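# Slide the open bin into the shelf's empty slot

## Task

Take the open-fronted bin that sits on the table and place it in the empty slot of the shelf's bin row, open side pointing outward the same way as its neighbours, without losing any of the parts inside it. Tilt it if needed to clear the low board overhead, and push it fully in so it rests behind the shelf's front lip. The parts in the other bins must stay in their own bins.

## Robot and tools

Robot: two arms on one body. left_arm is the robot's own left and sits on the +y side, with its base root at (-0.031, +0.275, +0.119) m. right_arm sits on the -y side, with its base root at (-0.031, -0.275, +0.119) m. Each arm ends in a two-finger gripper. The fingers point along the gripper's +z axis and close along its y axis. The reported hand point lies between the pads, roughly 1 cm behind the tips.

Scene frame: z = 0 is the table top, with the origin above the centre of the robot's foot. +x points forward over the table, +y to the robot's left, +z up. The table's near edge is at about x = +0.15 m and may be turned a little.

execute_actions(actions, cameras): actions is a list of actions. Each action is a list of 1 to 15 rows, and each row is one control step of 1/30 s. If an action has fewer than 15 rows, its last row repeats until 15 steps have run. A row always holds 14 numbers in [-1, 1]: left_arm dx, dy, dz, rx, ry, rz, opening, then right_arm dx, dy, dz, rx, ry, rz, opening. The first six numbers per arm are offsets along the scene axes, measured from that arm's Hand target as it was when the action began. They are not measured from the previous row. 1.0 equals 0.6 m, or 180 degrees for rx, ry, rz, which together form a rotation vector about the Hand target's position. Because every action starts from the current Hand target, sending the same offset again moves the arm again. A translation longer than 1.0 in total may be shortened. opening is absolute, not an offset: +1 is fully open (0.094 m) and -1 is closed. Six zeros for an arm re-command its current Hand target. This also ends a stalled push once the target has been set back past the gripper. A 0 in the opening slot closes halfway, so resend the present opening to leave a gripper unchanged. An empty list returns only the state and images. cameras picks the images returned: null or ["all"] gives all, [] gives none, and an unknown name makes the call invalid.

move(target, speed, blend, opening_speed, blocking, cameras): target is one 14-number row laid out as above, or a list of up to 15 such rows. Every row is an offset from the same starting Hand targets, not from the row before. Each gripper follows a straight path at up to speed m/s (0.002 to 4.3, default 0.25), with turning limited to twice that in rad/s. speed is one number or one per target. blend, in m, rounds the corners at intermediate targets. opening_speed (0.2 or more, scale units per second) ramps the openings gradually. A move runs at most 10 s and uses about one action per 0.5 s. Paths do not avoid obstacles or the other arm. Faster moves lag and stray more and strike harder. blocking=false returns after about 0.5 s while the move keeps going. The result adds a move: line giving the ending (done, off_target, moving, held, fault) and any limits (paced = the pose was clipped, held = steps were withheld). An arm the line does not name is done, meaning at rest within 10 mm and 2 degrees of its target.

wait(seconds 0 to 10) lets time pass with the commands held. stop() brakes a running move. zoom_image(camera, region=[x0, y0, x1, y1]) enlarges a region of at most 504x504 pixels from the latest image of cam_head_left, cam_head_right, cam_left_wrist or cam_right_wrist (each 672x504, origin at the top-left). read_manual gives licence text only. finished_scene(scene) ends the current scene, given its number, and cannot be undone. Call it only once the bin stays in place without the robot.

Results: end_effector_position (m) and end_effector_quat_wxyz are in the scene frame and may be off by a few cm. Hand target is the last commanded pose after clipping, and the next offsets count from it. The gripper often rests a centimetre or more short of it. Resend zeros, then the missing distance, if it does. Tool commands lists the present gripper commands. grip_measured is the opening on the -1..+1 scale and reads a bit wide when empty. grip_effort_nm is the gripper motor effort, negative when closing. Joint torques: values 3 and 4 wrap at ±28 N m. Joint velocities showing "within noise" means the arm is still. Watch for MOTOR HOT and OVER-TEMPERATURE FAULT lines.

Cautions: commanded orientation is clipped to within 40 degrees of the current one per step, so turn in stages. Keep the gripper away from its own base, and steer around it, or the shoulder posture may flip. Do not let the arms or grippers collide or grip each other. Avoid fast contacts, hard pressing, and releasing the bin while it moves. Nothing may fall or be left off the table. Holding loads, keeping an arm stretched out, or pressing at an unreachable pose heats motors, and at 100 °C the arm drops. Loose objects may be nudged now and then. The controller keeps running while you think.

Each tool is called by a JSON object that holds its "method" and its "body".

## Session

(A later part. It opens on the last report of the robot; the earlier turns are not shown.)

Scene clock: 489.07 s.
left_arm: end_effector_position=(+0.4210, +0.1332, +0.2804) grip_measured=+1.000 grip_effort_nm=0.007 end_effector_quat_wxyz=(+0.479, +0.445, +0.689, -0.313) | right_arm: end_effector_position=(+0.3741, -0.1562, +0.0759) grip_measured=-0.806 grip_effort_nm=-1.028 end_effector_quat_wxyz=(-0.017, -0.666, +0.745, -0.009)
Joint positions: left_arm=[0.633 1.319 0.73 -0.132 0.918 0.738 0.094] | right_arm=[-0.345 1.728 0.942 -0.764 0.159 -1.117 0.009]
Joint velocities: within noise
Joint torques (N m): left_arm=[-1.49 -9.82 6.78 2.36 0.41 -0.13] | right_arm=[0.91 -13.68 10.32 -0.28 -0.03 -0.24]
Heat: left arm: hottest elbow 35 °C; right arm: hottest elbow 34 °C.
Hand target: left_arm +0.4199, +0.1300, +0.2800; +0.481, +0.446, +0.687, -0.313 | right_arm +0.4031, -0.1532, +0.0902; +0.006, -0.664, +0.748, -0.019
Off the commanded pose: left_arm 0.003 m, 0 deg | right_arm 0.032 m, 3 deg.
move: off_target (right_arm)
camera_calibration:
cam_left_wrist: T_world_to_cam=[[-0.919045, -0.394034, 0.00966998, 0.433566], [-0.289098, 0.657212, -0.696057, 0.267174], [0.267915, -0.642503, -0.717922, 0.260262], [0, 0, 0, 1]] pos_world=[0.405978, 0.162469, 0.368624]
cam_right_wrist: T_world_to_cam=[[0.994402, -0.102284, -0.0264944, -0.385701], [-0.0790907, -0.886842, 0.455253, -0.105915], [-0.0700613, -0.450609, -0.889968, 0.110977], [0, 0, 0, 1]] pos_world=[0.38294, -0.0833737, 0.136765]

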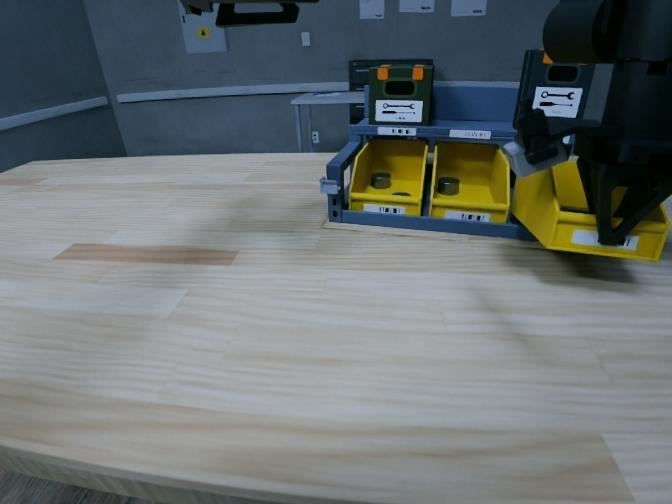

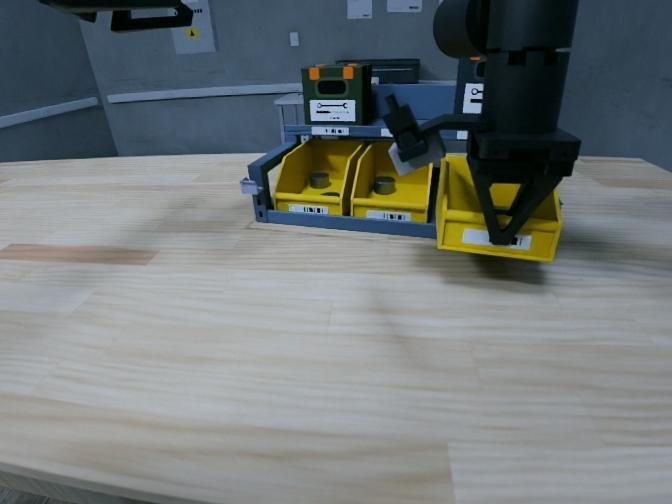

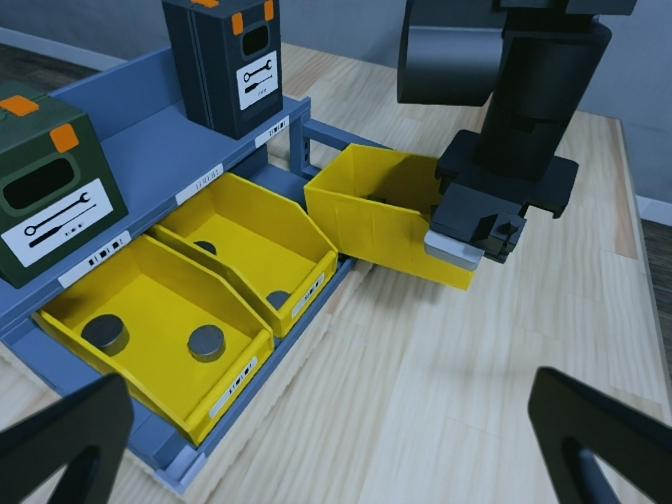

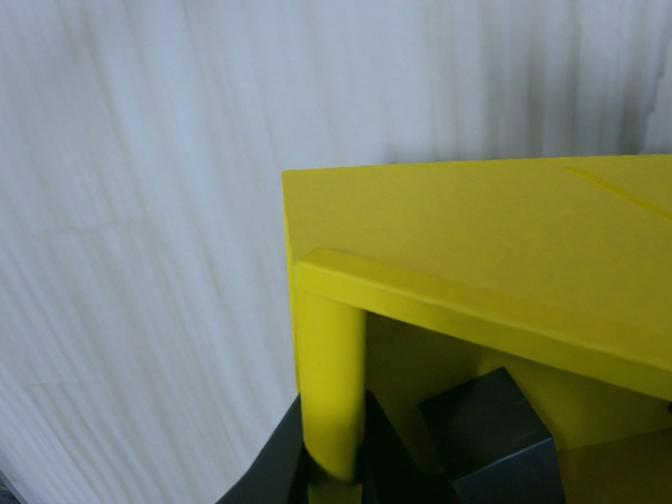

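{"method": "move", "body": {"target": [0,0,0,0,0,0,1,0.0661,-0.0095,-0.015,0,0,0,-0.95], "speed": 0.08}}

{"method": "zoom_image", "body": {"camera": "cam_left_wrist", "region": [240, 110, 440, 290]}}

{"method": "zoom_image", "body": {"camera": "cam_head_right", "region": [340, 120, 600, 300]}}

Scene clock: 501.43 s.
left_arm: end_effector_position=(+0.4210, +0.1332, +0.2804) grip_measured=+1.000 grip_effort_nm=0.007 end_effector_quat_wxyz=(+0.479, +0.445, +0.689, -0.313) | right_arm: end_effector_position=(+0.4128, -0.1608, +0.0658) grip_measured=-0.806 grip_effort_nm=-1.028 end_effector_quat_wxyz=(-0.018, -0.666, +0.746, -0.007)
Joint positions: left_arm=[0.633 1.319 0.73 -0.132 0.918 0.738 0.094] | right_arm=[-0.385 1.812 1.048 -0.781 0.157 -1.158 0.009]
Joint velocities: within noise
Joint torques (N m): left_arm=[-1.61 -9.7 6.75 2.41 0.41 -0.13] | right_arm=[1.08 -15.21 10.58 -0.35 -0.06 -0.2]
Heat: left arm: hottest elbow 35 °C; right arm: hottest elbow 33 °C.
Hand target: left_arm +0.4199, +0.1300, +0.2800; +0.481, +0.446, +0.687, -0.313 | right_arm +0.4428, -0.1590, +0.0812; +0.006, -0.663, +0.748, -0.019
Off the commanded pose: left_arm 0.003 m, 0 deg | right_arm 0.034 m, 3 deg.
move: off_target (right_arm)
camera_calibration:
cam_left_wrist: T_world_to_cam=[[-0.919045, -0.394034, 0.00966998, 0.433566], [-0.289098, 0.657212, -0.696057, 0.267174], [0.267915, -0.642503, -0.717922, 0.260262], [0, 0, 0, 1]] pos_world=[0.405978, 0.162469, 0.368624]
cam_right_wrist: T_world_to_cam=[[0.994264, -0.102901, -0.0291717, -0.424783], [-0.0784842, -0.887219, 0.454624, -0.102664], [-0.0726632, -0.449727, -0.890205, 0.103893], [0, 0, 0, 1]] pos_world=[0.421838, -0.0880725, 0.126768]

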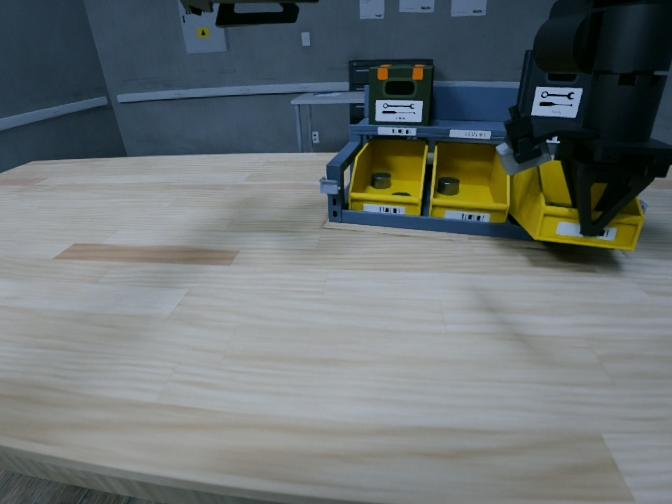

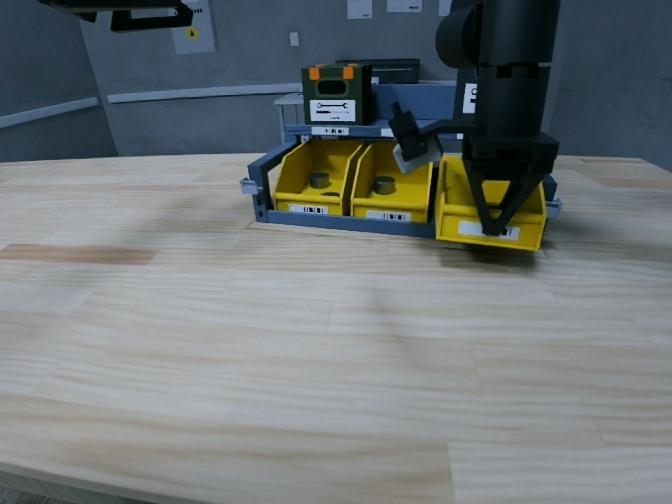

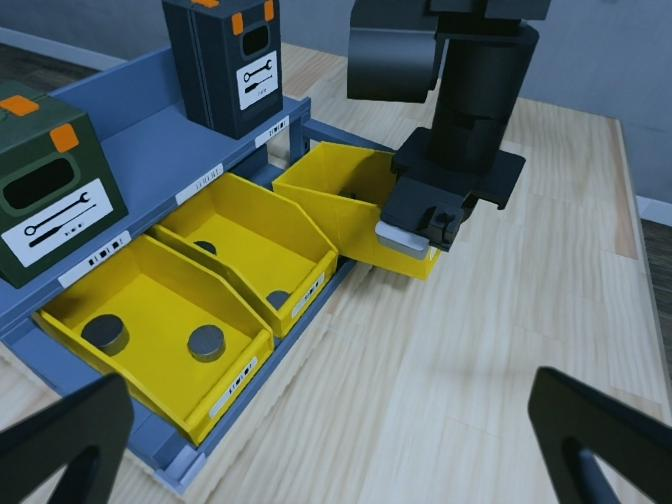

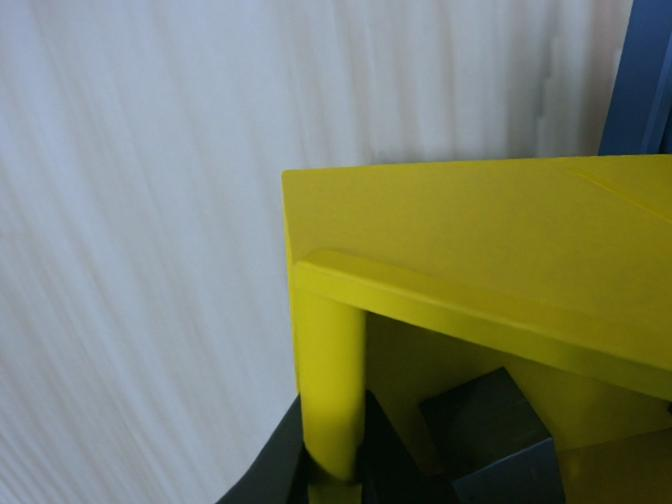

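Scaled by 2.520 from the camera's 672x504 image, which has a finer 960x720 frame.

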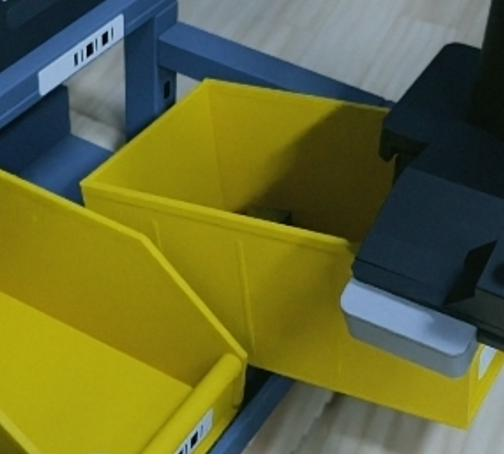

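Scaled by 1.938 from the camera's 672x504 image, which has a finer 960x720 frame.

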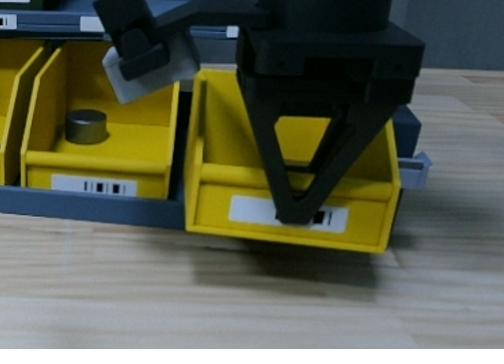

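{"method": "move", "body": {"target": [0,0,0,0,0,0,1,0.0661,-0.0085,-0.013,0,0,0,-0.95], "speed": 0.08}}

{"method": "zoom_image", "body": {"camera": "cam_left_wrist", "region": [210, 100, 410, 280]}}

{"method": "zoom_image", "body": {"camera": "cam_head_right", "region": [380, 120, 600, 280]}}

Scene clock: 517.00 s.
left_arm: end_effector_position=(+0.4210, +0.1332, +0.2804) grip_measured=+1.000 grip_effort_nm=0.007 end_effector_quat_wxyz=(+0.479, +0.445, +0.689, -0.313) | right_arm: end_effector_position=(+0.4559, -0.1637, +0.0621) grip_measured=-0.806 grip_effort_nm=-1.023 end_effector_quat_wxyz=(-0.013, -0.665, +0.747, -0.010)
Joint positions: left_arm=[0.633 1.319 0.73 -0.132 0.918 0.738 0.094] | right_arm=[-0.417 1.886 1.167 -0.809 0.156 -1.188 0.009]
Joint velocities: within noise
Joint torques (N m): left_arm=[-1.55 -9.7 6.79 2.41 0.41 -0.13] | right_arm=[1.14 -16.32 10.7 -0.42 -0.16 -0.27]
Heat: left arm: hottest elbow 35 °C; right arm: hottest elbow 34 °C.
Hand target: left_arm +0.4199, +0.1300, +0.2800; +0.481, +0.446, +0.687, -0.313 | right_arm +0.4825, -0.1640, +0.0734; +0.006, -0.664, +0.748, -0.019
Off the commanded pose: left_arm 0.003 m, 0 deg | right_arm 0.029 m, 2 deg.
move: off_target (right_arm)
camera_calibration:
cam_left_wrist: T_world_to_cam=[[-0.919045, -0.394034, 0.00966998, 0.433566], [-0.289098, 0.657212, -0.696057, 0.267174], [0.267915, -0.642503, -0.717922, 0.260262], [0, 0, 0, 1]] pos_world=[0.405978, 0.162469, 0.368624]
cam_right_wrist: T_world_to_cam=[[0.994182, -0.106311, -0.0173531, -0.469383], [-0.0871011, -0.888182, 0.451162, -0.0961586], [-0.0633761, -0.447025, -0.892273, 0.0987426], [0, 0, 0, 1]] pos_world=[0.464534, -0.0911664, 0.123343]

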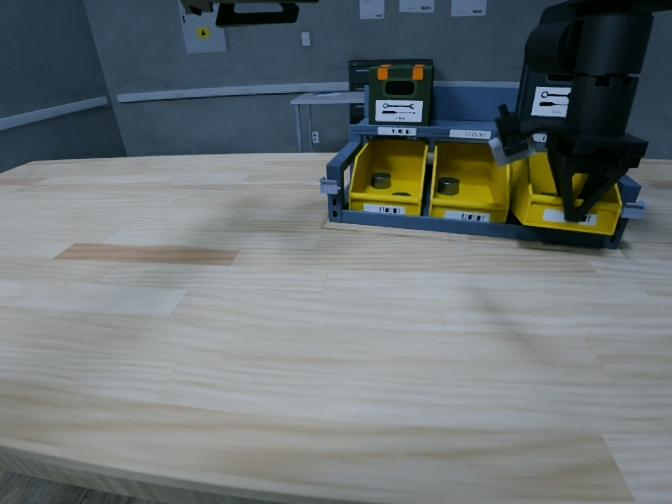

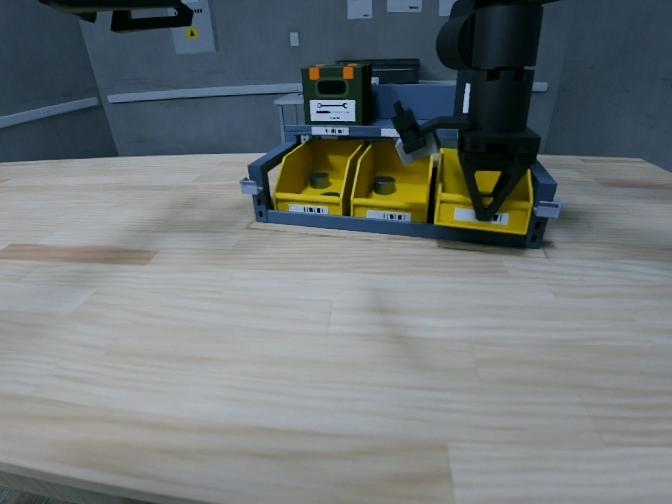

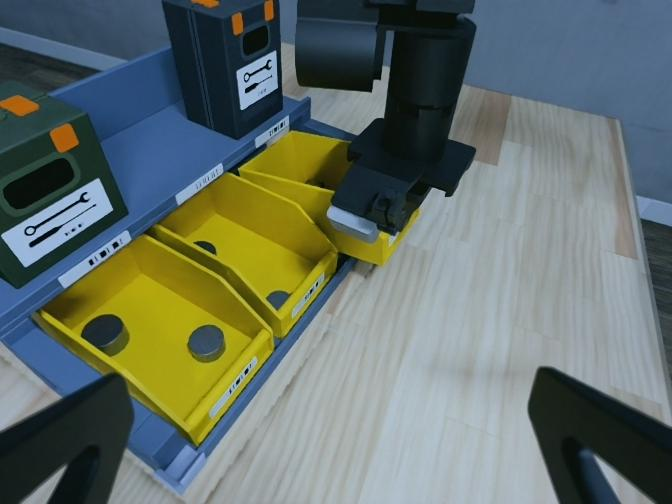

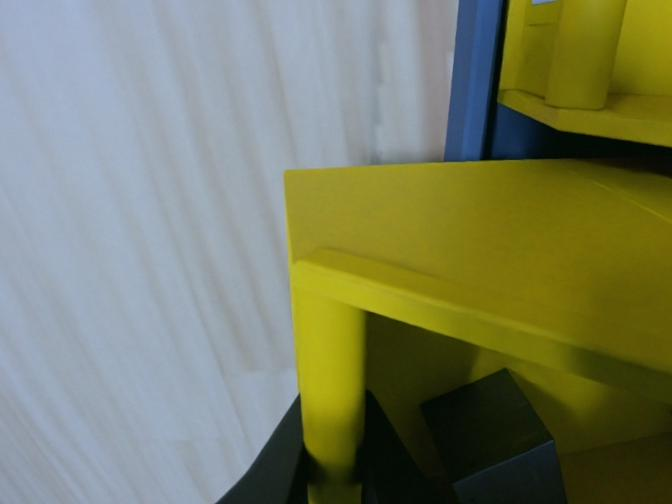

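Scaled by 2.520 from the camera's 672x504 image, which has a finer 960x720 frame.

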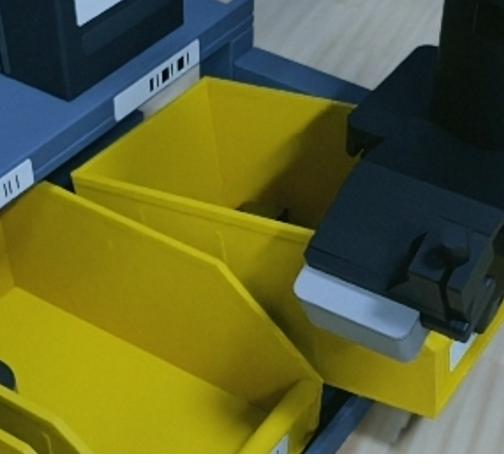

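Scaled by 2.291 from the camera's 672x504 image, which has a finer 960x720 frame.

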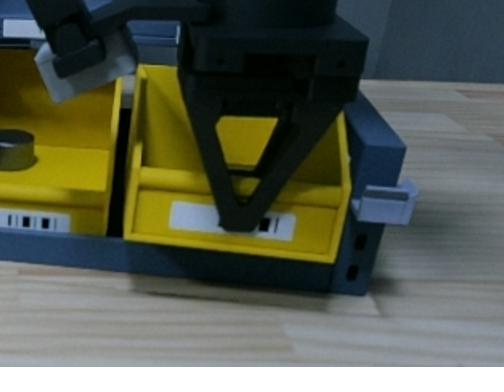

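{"method": "zoom_image", "body": {"camera": "cam_right_wrist", "region": [420, 0, 672, 200]}}

{"method": "zoom_image", "body": {"camera": "cam_head_left", "region": [480, 120, 672, 270]}}

Scaled by 2.000 from the camera's 672x504 image, which has a finer 960x720 frame.

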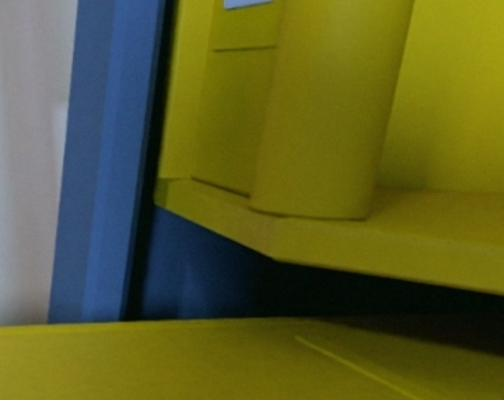

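Scaled by 2.625 from the camera's 672x504 image, which has a finer 960x720 frame.

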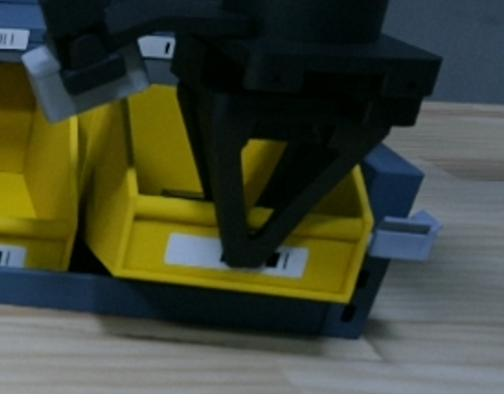

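{"method": "zoom_image", "body": {"camera": "cam_head_right", "region": [400, 110, 480, 190]}}

{"method": "zoom_image", "body": {"camera": "cam_head_left", "region": [480, 110, 580, 210]}}

Scaled by 6.300 from the camera's 672x504 image, which has a finer 960x720 frame.

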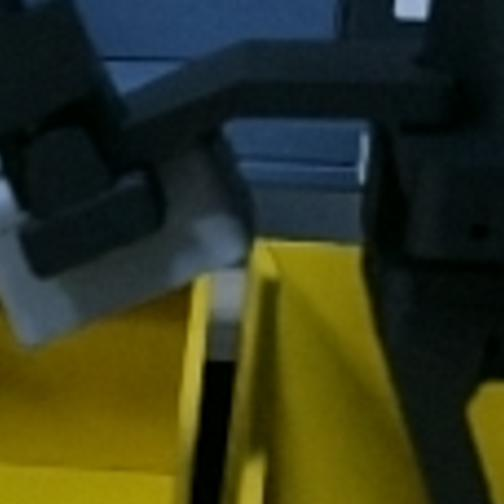

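Scaled by 5.040 from the camera's 672x504 image, which has a finer 960x720 frame.

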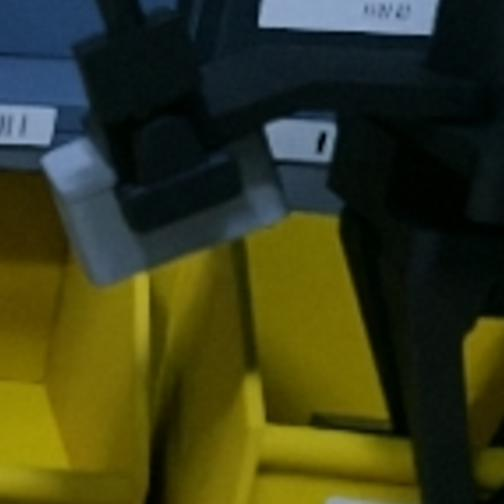

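{"method": "move", "body": {"target": [0,0,0,0,0,0,1,0.0413,-0.0062,0,0,0,0,-0.95], "speed": 0.06}}

{"method": "zoom_image", "body": {"camera": "cam_left_wrist", "region": [190, 90, 390, 270]}}

{"method": "zoom_image", "body": {"camera": "cam_head_right", "region": [380, 110, 580, 260]}}

Scene clock: 600.90 s.
left_arm: end_effector_position=(+0.4210, +0.1332, +0.2804) grip_measured=+1.000 grip_effort_nm=0.007 end_effector_quat_wxyz=(+0.479, +0.445, +0.689, -0.313) | right_arm: end_effector_position=(+0.4809, -0.1664, +0.0623) grip_measured=-0.806 grip_effort_nm=-1.023 end_effector_quat_wxyz=(-0.012, -0.665, +0.747, -0.011)
Joint positions: left_arm=[0.633 1.319 0.73 -0.132 0.918 0.738 0.094] | right_arm=[-0.434 1.928 1.245 -0.842 0.156 -1.205 0.009]
Joint velocities: within noise
Joint torques (N m): left_arm=[-1.61 -9.76 6.76 2.37 0.4 -0.13] | right_arm=[1.14 -16.67 11.08 -0.46 -0.2 -0.26]
Heat: left arm: hottest elbow 35 °C; right arm: hottest elbow 35 °C.
Hand target: left_arm +0.4199, +0.1300, +0.2800; +0.481, +0.446, +0.687, -0.313 | right_arm +0.5072, -0.1677, +0.0735; +0.006, -0.663, +0.748, -0.019
Off the commanded pose: left_arm 0.003 m, 0 deg | right_arm 0.029 m, 2 deg.
move: off_target (right_arm)
camera_calibration:
cam_left_wrist: T_world_to_cam=[[-0.919045, -0.394034, 0.00966998, 0.433566], [-0.289098, 0.657212, -0.696057, 0.267174], [0.267915, -0.642503, -0.717922, 0.260262], [0, 0, 0, 1]] pos_world=[0.405978, 0.162469, 0.368624]
cam_right_wrist: T_world_to_cam=[[0.994214, -0.106136, -0.0165303, -0.494413], [-0.0873031, -0.88809, 0.451302, -0.0963078], [-0.0625797, -0.447248, -0.892218, 0.0989122], [0, 0, 0, 1]] pos_world=[0.489335, -0.0937667, 0.123542]

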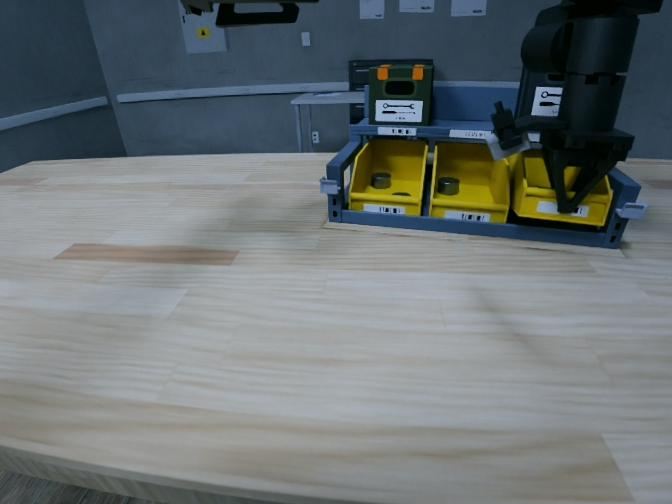

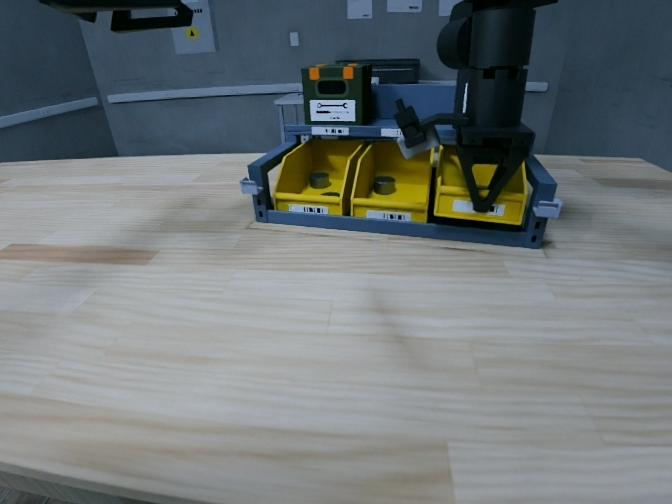

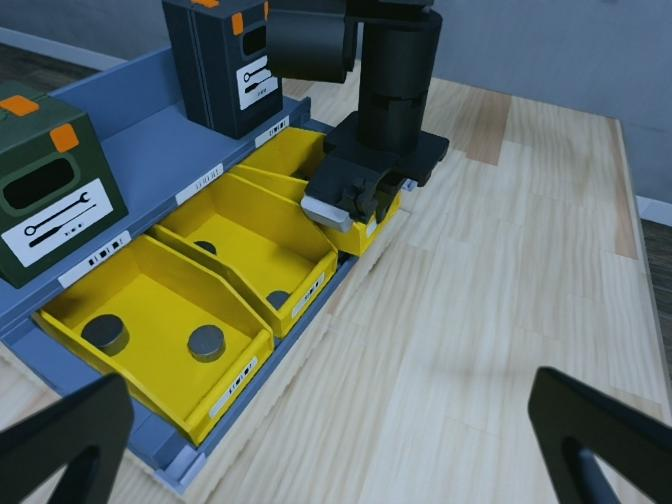

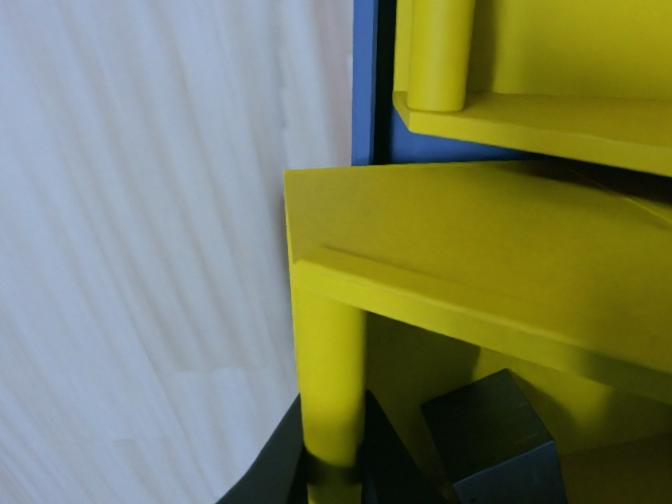

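Scaled by 2.520 from the camera's 672x504 image, which has a finer 960x720 frame.

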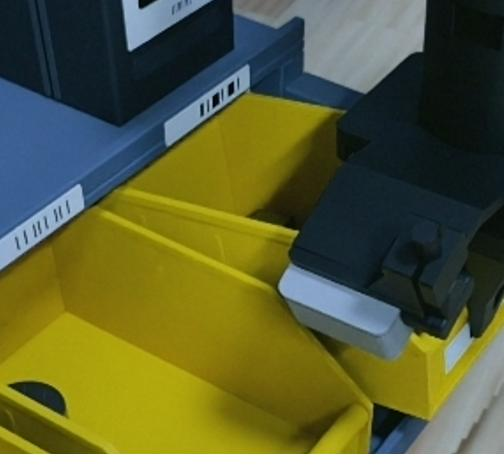

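Scaled by 2.520 from the camera's 672x504 image, which has a finer 960x720 frame.

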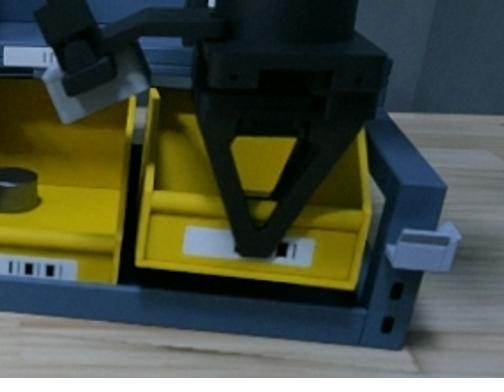

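{"method": "move", "body": {"target": [0,0,0,0,0,0,1,0.0297,-0.0095,0,0,0,0,-0.95], "speed": 0.05}}

{"method": "zoom_image", "body": {"camera": "cam_left_wrist", "region": [240, 130, 440, 280]}}

{"method": "zoom_image", "body": {"camera": "cam_head_right", "region": [380, 110, 580, 260]}}

{"method": "zoom_image", "body": {"camera": "cam_right_wrist", "region": [240, 0, 492, 200]}}

Scene clock: 613.93 s.
left_arm: end_effector_position=(+0.4210, +0.1332, +0.2804) grip_measured=+1.000 grip_effort_nm=0.007 end_effector_quat_wxyz=(+0.479, +0.445, +0.689, -0.313) | right_arm: end_effector_position=(+0.4989, -0.1708, +0.0626) grip_measured=-0.806 grip_effort_nm=-1.028 end_effector_quat_wxyz=(-0.012, -0.665, +0.746, -0.011)
Joint positions: left_arm=[0.633 1.319 0.73 -0.132 0.918 0.738 0.094] | right_arm=[-0.451 1.957 1.301 -0.865 0.154 -1.224 0.009]
Joint velocities: within noise
Joint torques (N m): left_arm=[-1.55 -9.82 6.75 2.39 0.4 -0.12] | right_arm=[0.97 -17.08 11.15 -0.47 -0.2 -0.26]
Heat: left arm: hottest elbow 35 °C; right arm: hottest elbow 35 °C.
Hand target: left_arm +0.4199, +0.1300, +0.2800; +0.481, +0.446, +0.687, -0.313 | right_arm +0.5251, -0.1734, +0.0735; +0.006, -0.664, +0.748, -0.019
Off the commanded pose: left_arm 0.003 m, 0 deg | right_arm 0.028 m, 2 deg.
move: off_target (right_arm)
camera_calibration:
cam_left_wrist: T_world_to_cam=[[-0.919045, -0.394034, 0.00966998, 0.433566], [-0.289098, 0.657212, -0.696057, 0.267174], [0.267915, -0.642503, -0.717922, 0.260262], [0, 0, 0, 1]] pos_world=[0.405978, 0.162469, 0.368624]
cam_right_wrist: T_world_to_cam=[[0.994432, -0.10415, -0.0160504, -0.512662], [-0.0858053, -0.888689, 0.45041, -0.0995859], [-0.061174, -0.446525, -0.892678, 0.0976988], [0, 0, 0, 1]] pos_world=[0.507239, -0.0982696, 0.12384]

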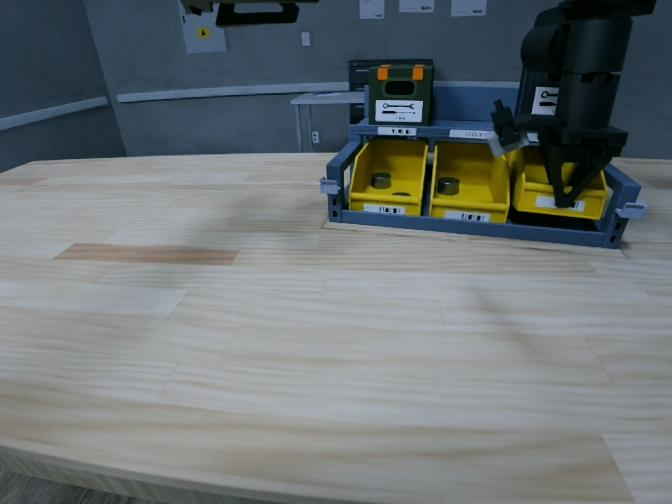

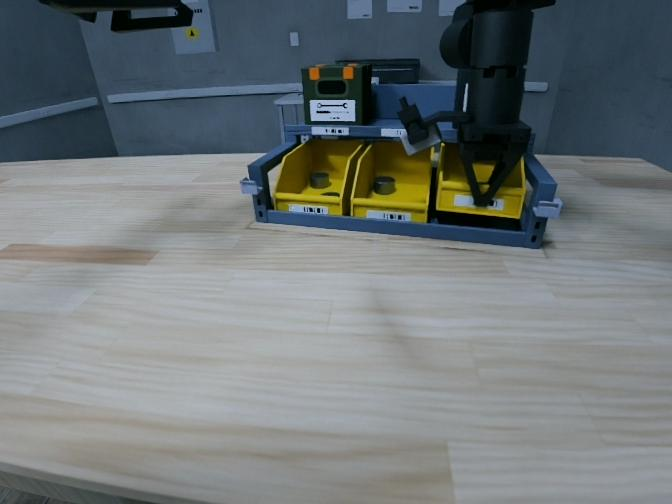

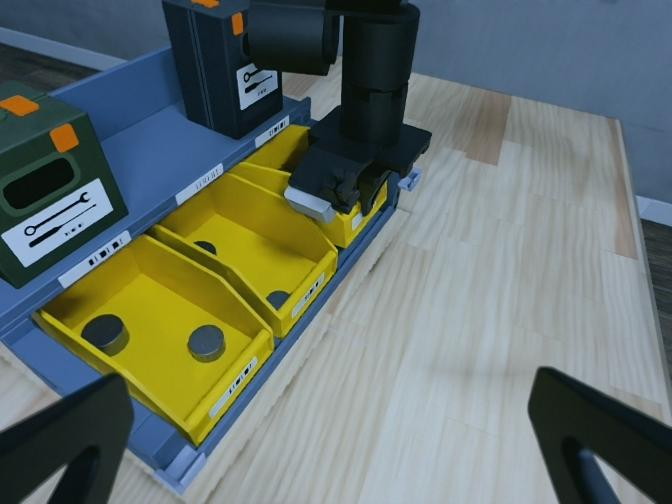

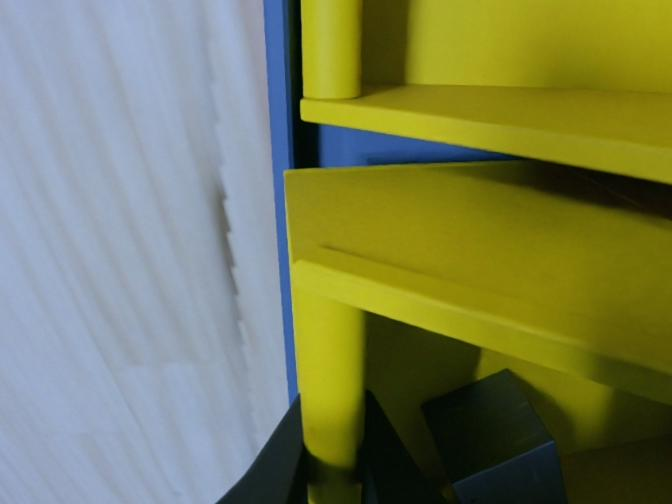

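Scaled by 2.520 from the camera's 672x504 image, which has a finer 960x720 frame.

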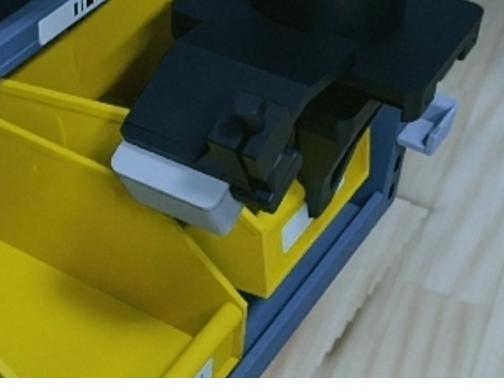

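Scaled by 2.520 from the camera's 672x504 image, which has a finer 960x720 frame.

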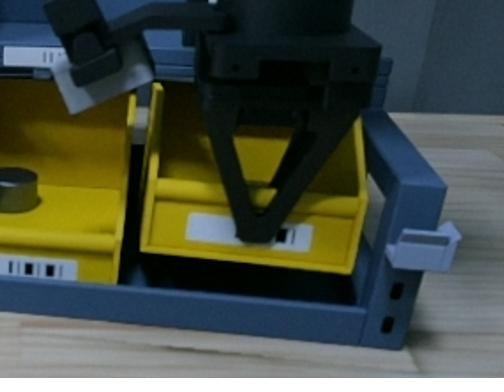

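Scaled by 2.000 from the camera's 672x504 image, which has a finer 960x720 frame.

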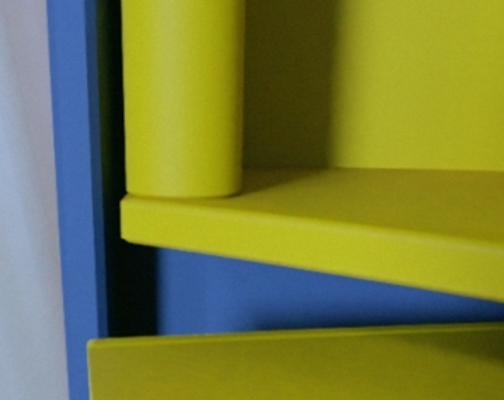

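{"method": "move", "body": {"target": [0,0,0,0,0,0,1,0.0105,-0.0017,-0.01,0,0,0,-0.95], "speed": 0.05}}

{"method": "zoom_image", "body": {"camera": "cam_right_wrist", "region": [240, 0, 492, 200]}}

Scene clock: 634.20 s.
left_arm: end_effector_position=(+0.4210, +0.1332, +0.2804) grip_measured=+1.000 grip_effort_nm=0.007 end_effector_quat_wxyz=(+0.479, +0.445, +0.689, -0.313) | right_arm: end_effector_position=(+0.5054, -0.1712, +0.0593) grip_measured=-0.806 grip_effort_nm=-1.033 end_effector_quat_wxyz=(-0.011, -0.665, +0.747, -0.011)
Joint positions: left_arm=[0.633 1.319 0.73 -0.132 0.918 0.738 0.094] | right_arm=[-0.455 1.974 1.321 -0.866 0.154 -1.228 0.009]
Joint velocities: within noise
Joint torques (N m): left_arm=[-1.49 -9.7 6.76 2.39 0.41 -0.13] | right_arm=[1.08 -17.03 11.12 -0.23 -0.2 -0.27]
Heat: left arm: hottest elbow 35 °C; right arm: hottest elbow 36 °C.
Hand target: left_arm +0.4199, +0.1300, +0.2800; +0.481, +0.446, +0.687, -0.313 | right_arm +0.5314, -0.1745, +0.0675; +0.006, -0.663, +0.748, -0.019
Off the commanded pose: left_arm 0.003 m, 0 deg | right_arm 0.027 m, 2 deg.
move: off_target (right_arm)
camera_calibration:
cam_left_wrist: T_world_to_cam=[[-0.919045, -0.394034, 0.00966998, 0.433566], [-0.289098, 0.657212, -0.696057, 0.267174], [0.267915, -0.642503, -0.717922, 0.260262], [0, 0, 0, 1]] pos_world=[0.405978, 0.162469, 0.368624]
cam_right_wrist: T_world_to_cam=[[0.994345, -0.105167, -0.0147689, -0.519339], [-0.0872971, -0.888619, 0.450262, -0.0972014], [-0.0604765, -0.446426, -0.892775, 0.0945832], [0, 0, 0, 1]] pos_world=[0.513637, -0.0987679, 0.120538]

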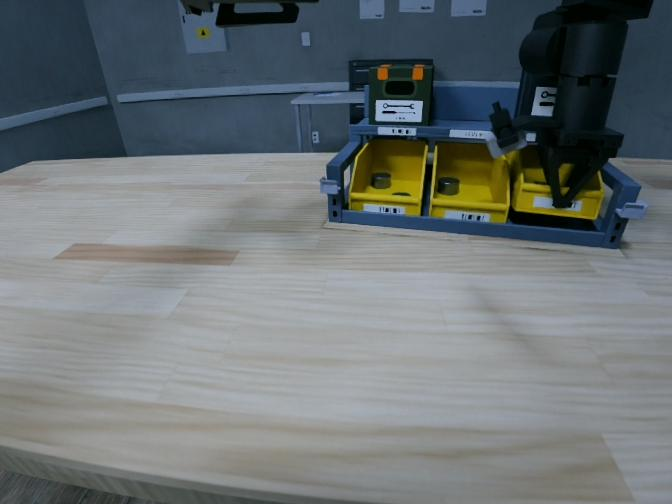

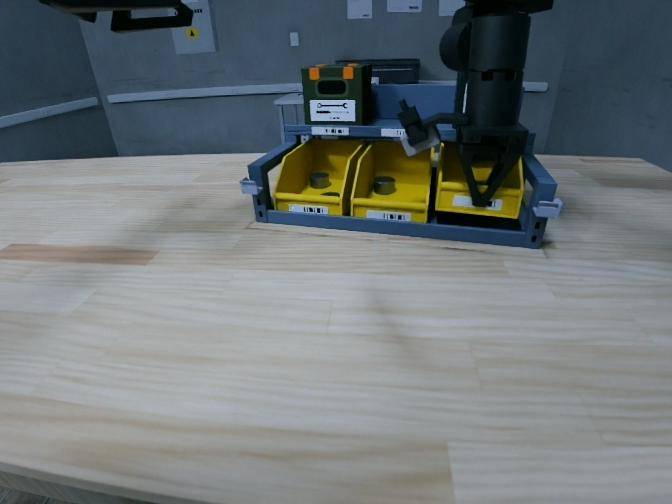

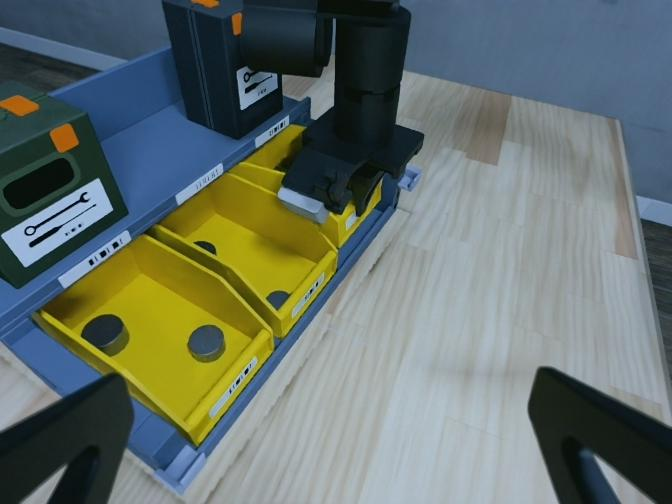

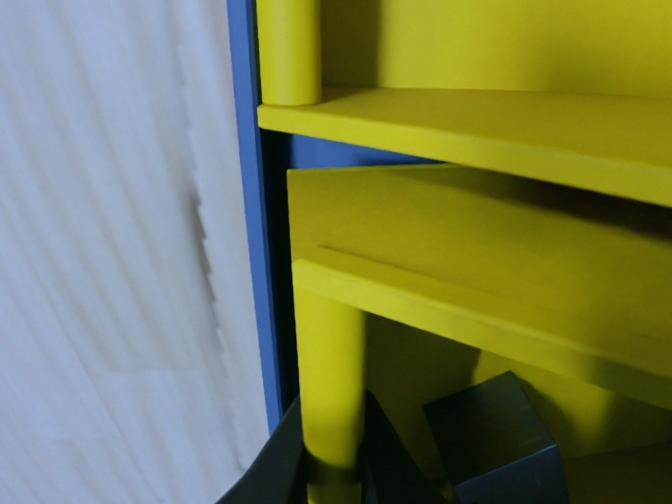

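Scaled by 2.000 from the camera's 672x504 image, which has a finer 960x720 frame.

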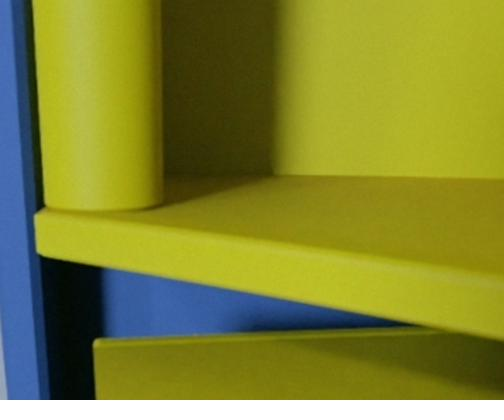

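{"method": "move", "body": {"target": [0,0,0,0,0,0,1,0,0,-0.02,-0.0018,-0.0165,0,-0.95], "speed": 0.04}}

{"method": "zoom_image", "body": {"camera": "cam_head_right", "region": [380, 110, 580, 260]}}

Scene clock: 650.20 s.
left_arm: end_effector_position=(+0.4210, +0.1332, +0.2804) grip_measured=+1.000 grip_effort_nm=0.012 end_effector_quat_wxyz=(+0.479, +0.445, +0.689, -0.313) | right_arm: end_effector_position=(+0.5122, -0.1704, +0.0536) grip_measured=-0.806 grip_effort_nm=-1.028 end_effector_quat_wxyz=(+0.002, -0.663, +0.748, -0.023)
Joint positions: left_arm=[0.633 1.319 0.73 -0.132 0.918 0.738 0.094] | right_arm=[-0.455 1.98 1.312 -0.816 0.161 -1.228 0.009]
Joint velocities: within noise
Joint torques (N m): left_arm=[-1.55 -9.82 6.76 2.4 0.4 -0.13] | right_arm=[1.26 -17.67 7.9 1.35 0.13 -0.29]
Heat: left arm: hottest elbow 35 °C; right arm: hottest elbow 38 °C.
Hand target: left_arm +0.4199, +0.1300, +0.2800; +0.481, +0.446, +0.687, -0.313 | right_arm +0.5313, -0.1745, +0.0554; +0.023, -0.663, +0.747, -0.039
Off the commanded pose: left_arm 0.003 m, 0 deg | right_arm 0.020 m, 3 deg.
move: off_target (right_arm)
camera_calibration:
cam_left_wrist: T_world_to_cam=[[-0.919045, -0.394034, 0.00966998, 0.433566], [-0.289098, 0.657212, -0.696057, 0.267174], [0.267915, -0.642503, -0.717922, 0.260262], [0, 0, 0, 1]] pos_world=[0.405978, 0.162469, 0.368624]
cam_right_wrist: T_world_to_cam=[[0.993816, -0.109138, 0.0204693, -0.528395], [-0.106767, -0.888544, 0.446196, -0.0832067], [-0.0305089, -0.445622, -0.894701, 0.0752635], [0, 0, 0, 1]] pos_world=[0.51854, -0.0980615, 0.115281]

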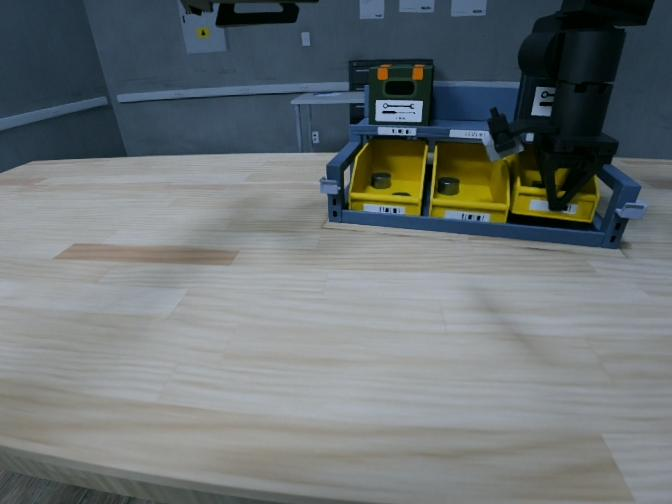

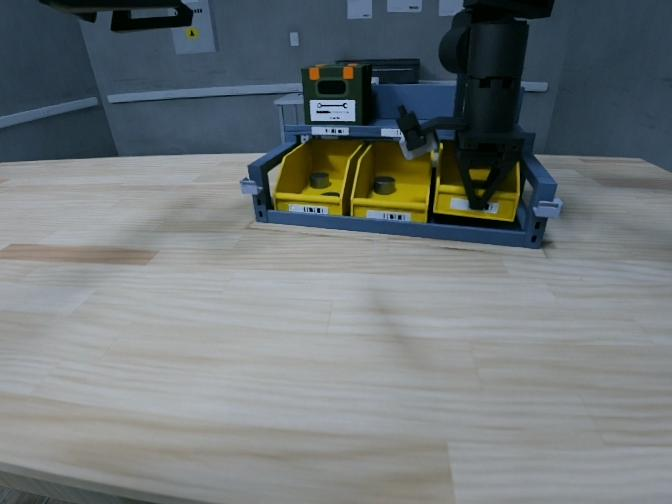

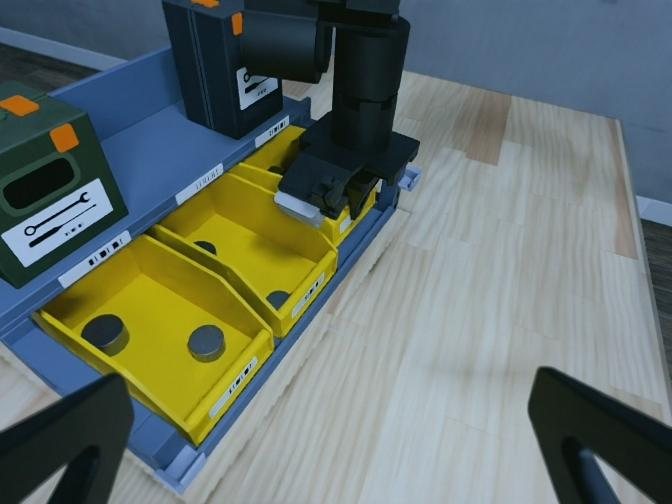

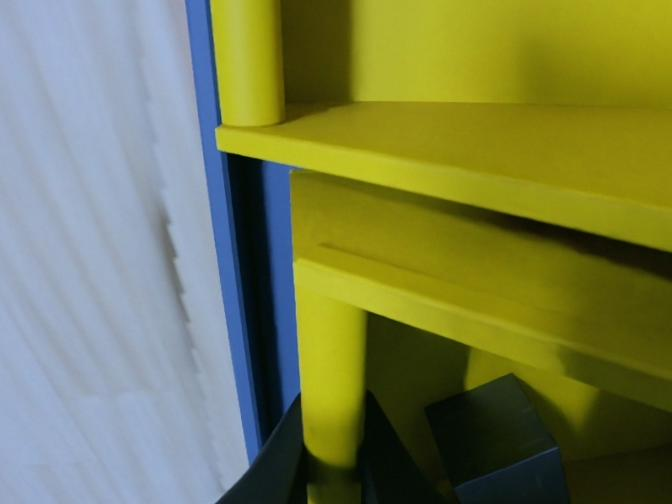

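Scaled by 2.520 from the camera's 672x504 image, which has a finer 960x720 frame.

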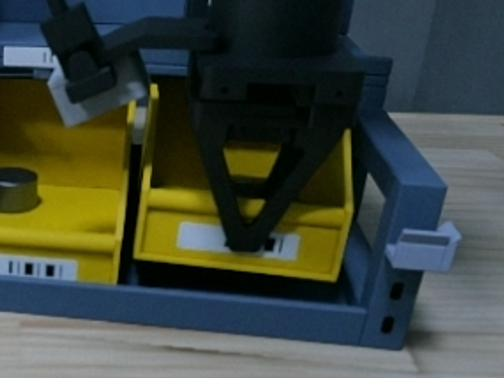

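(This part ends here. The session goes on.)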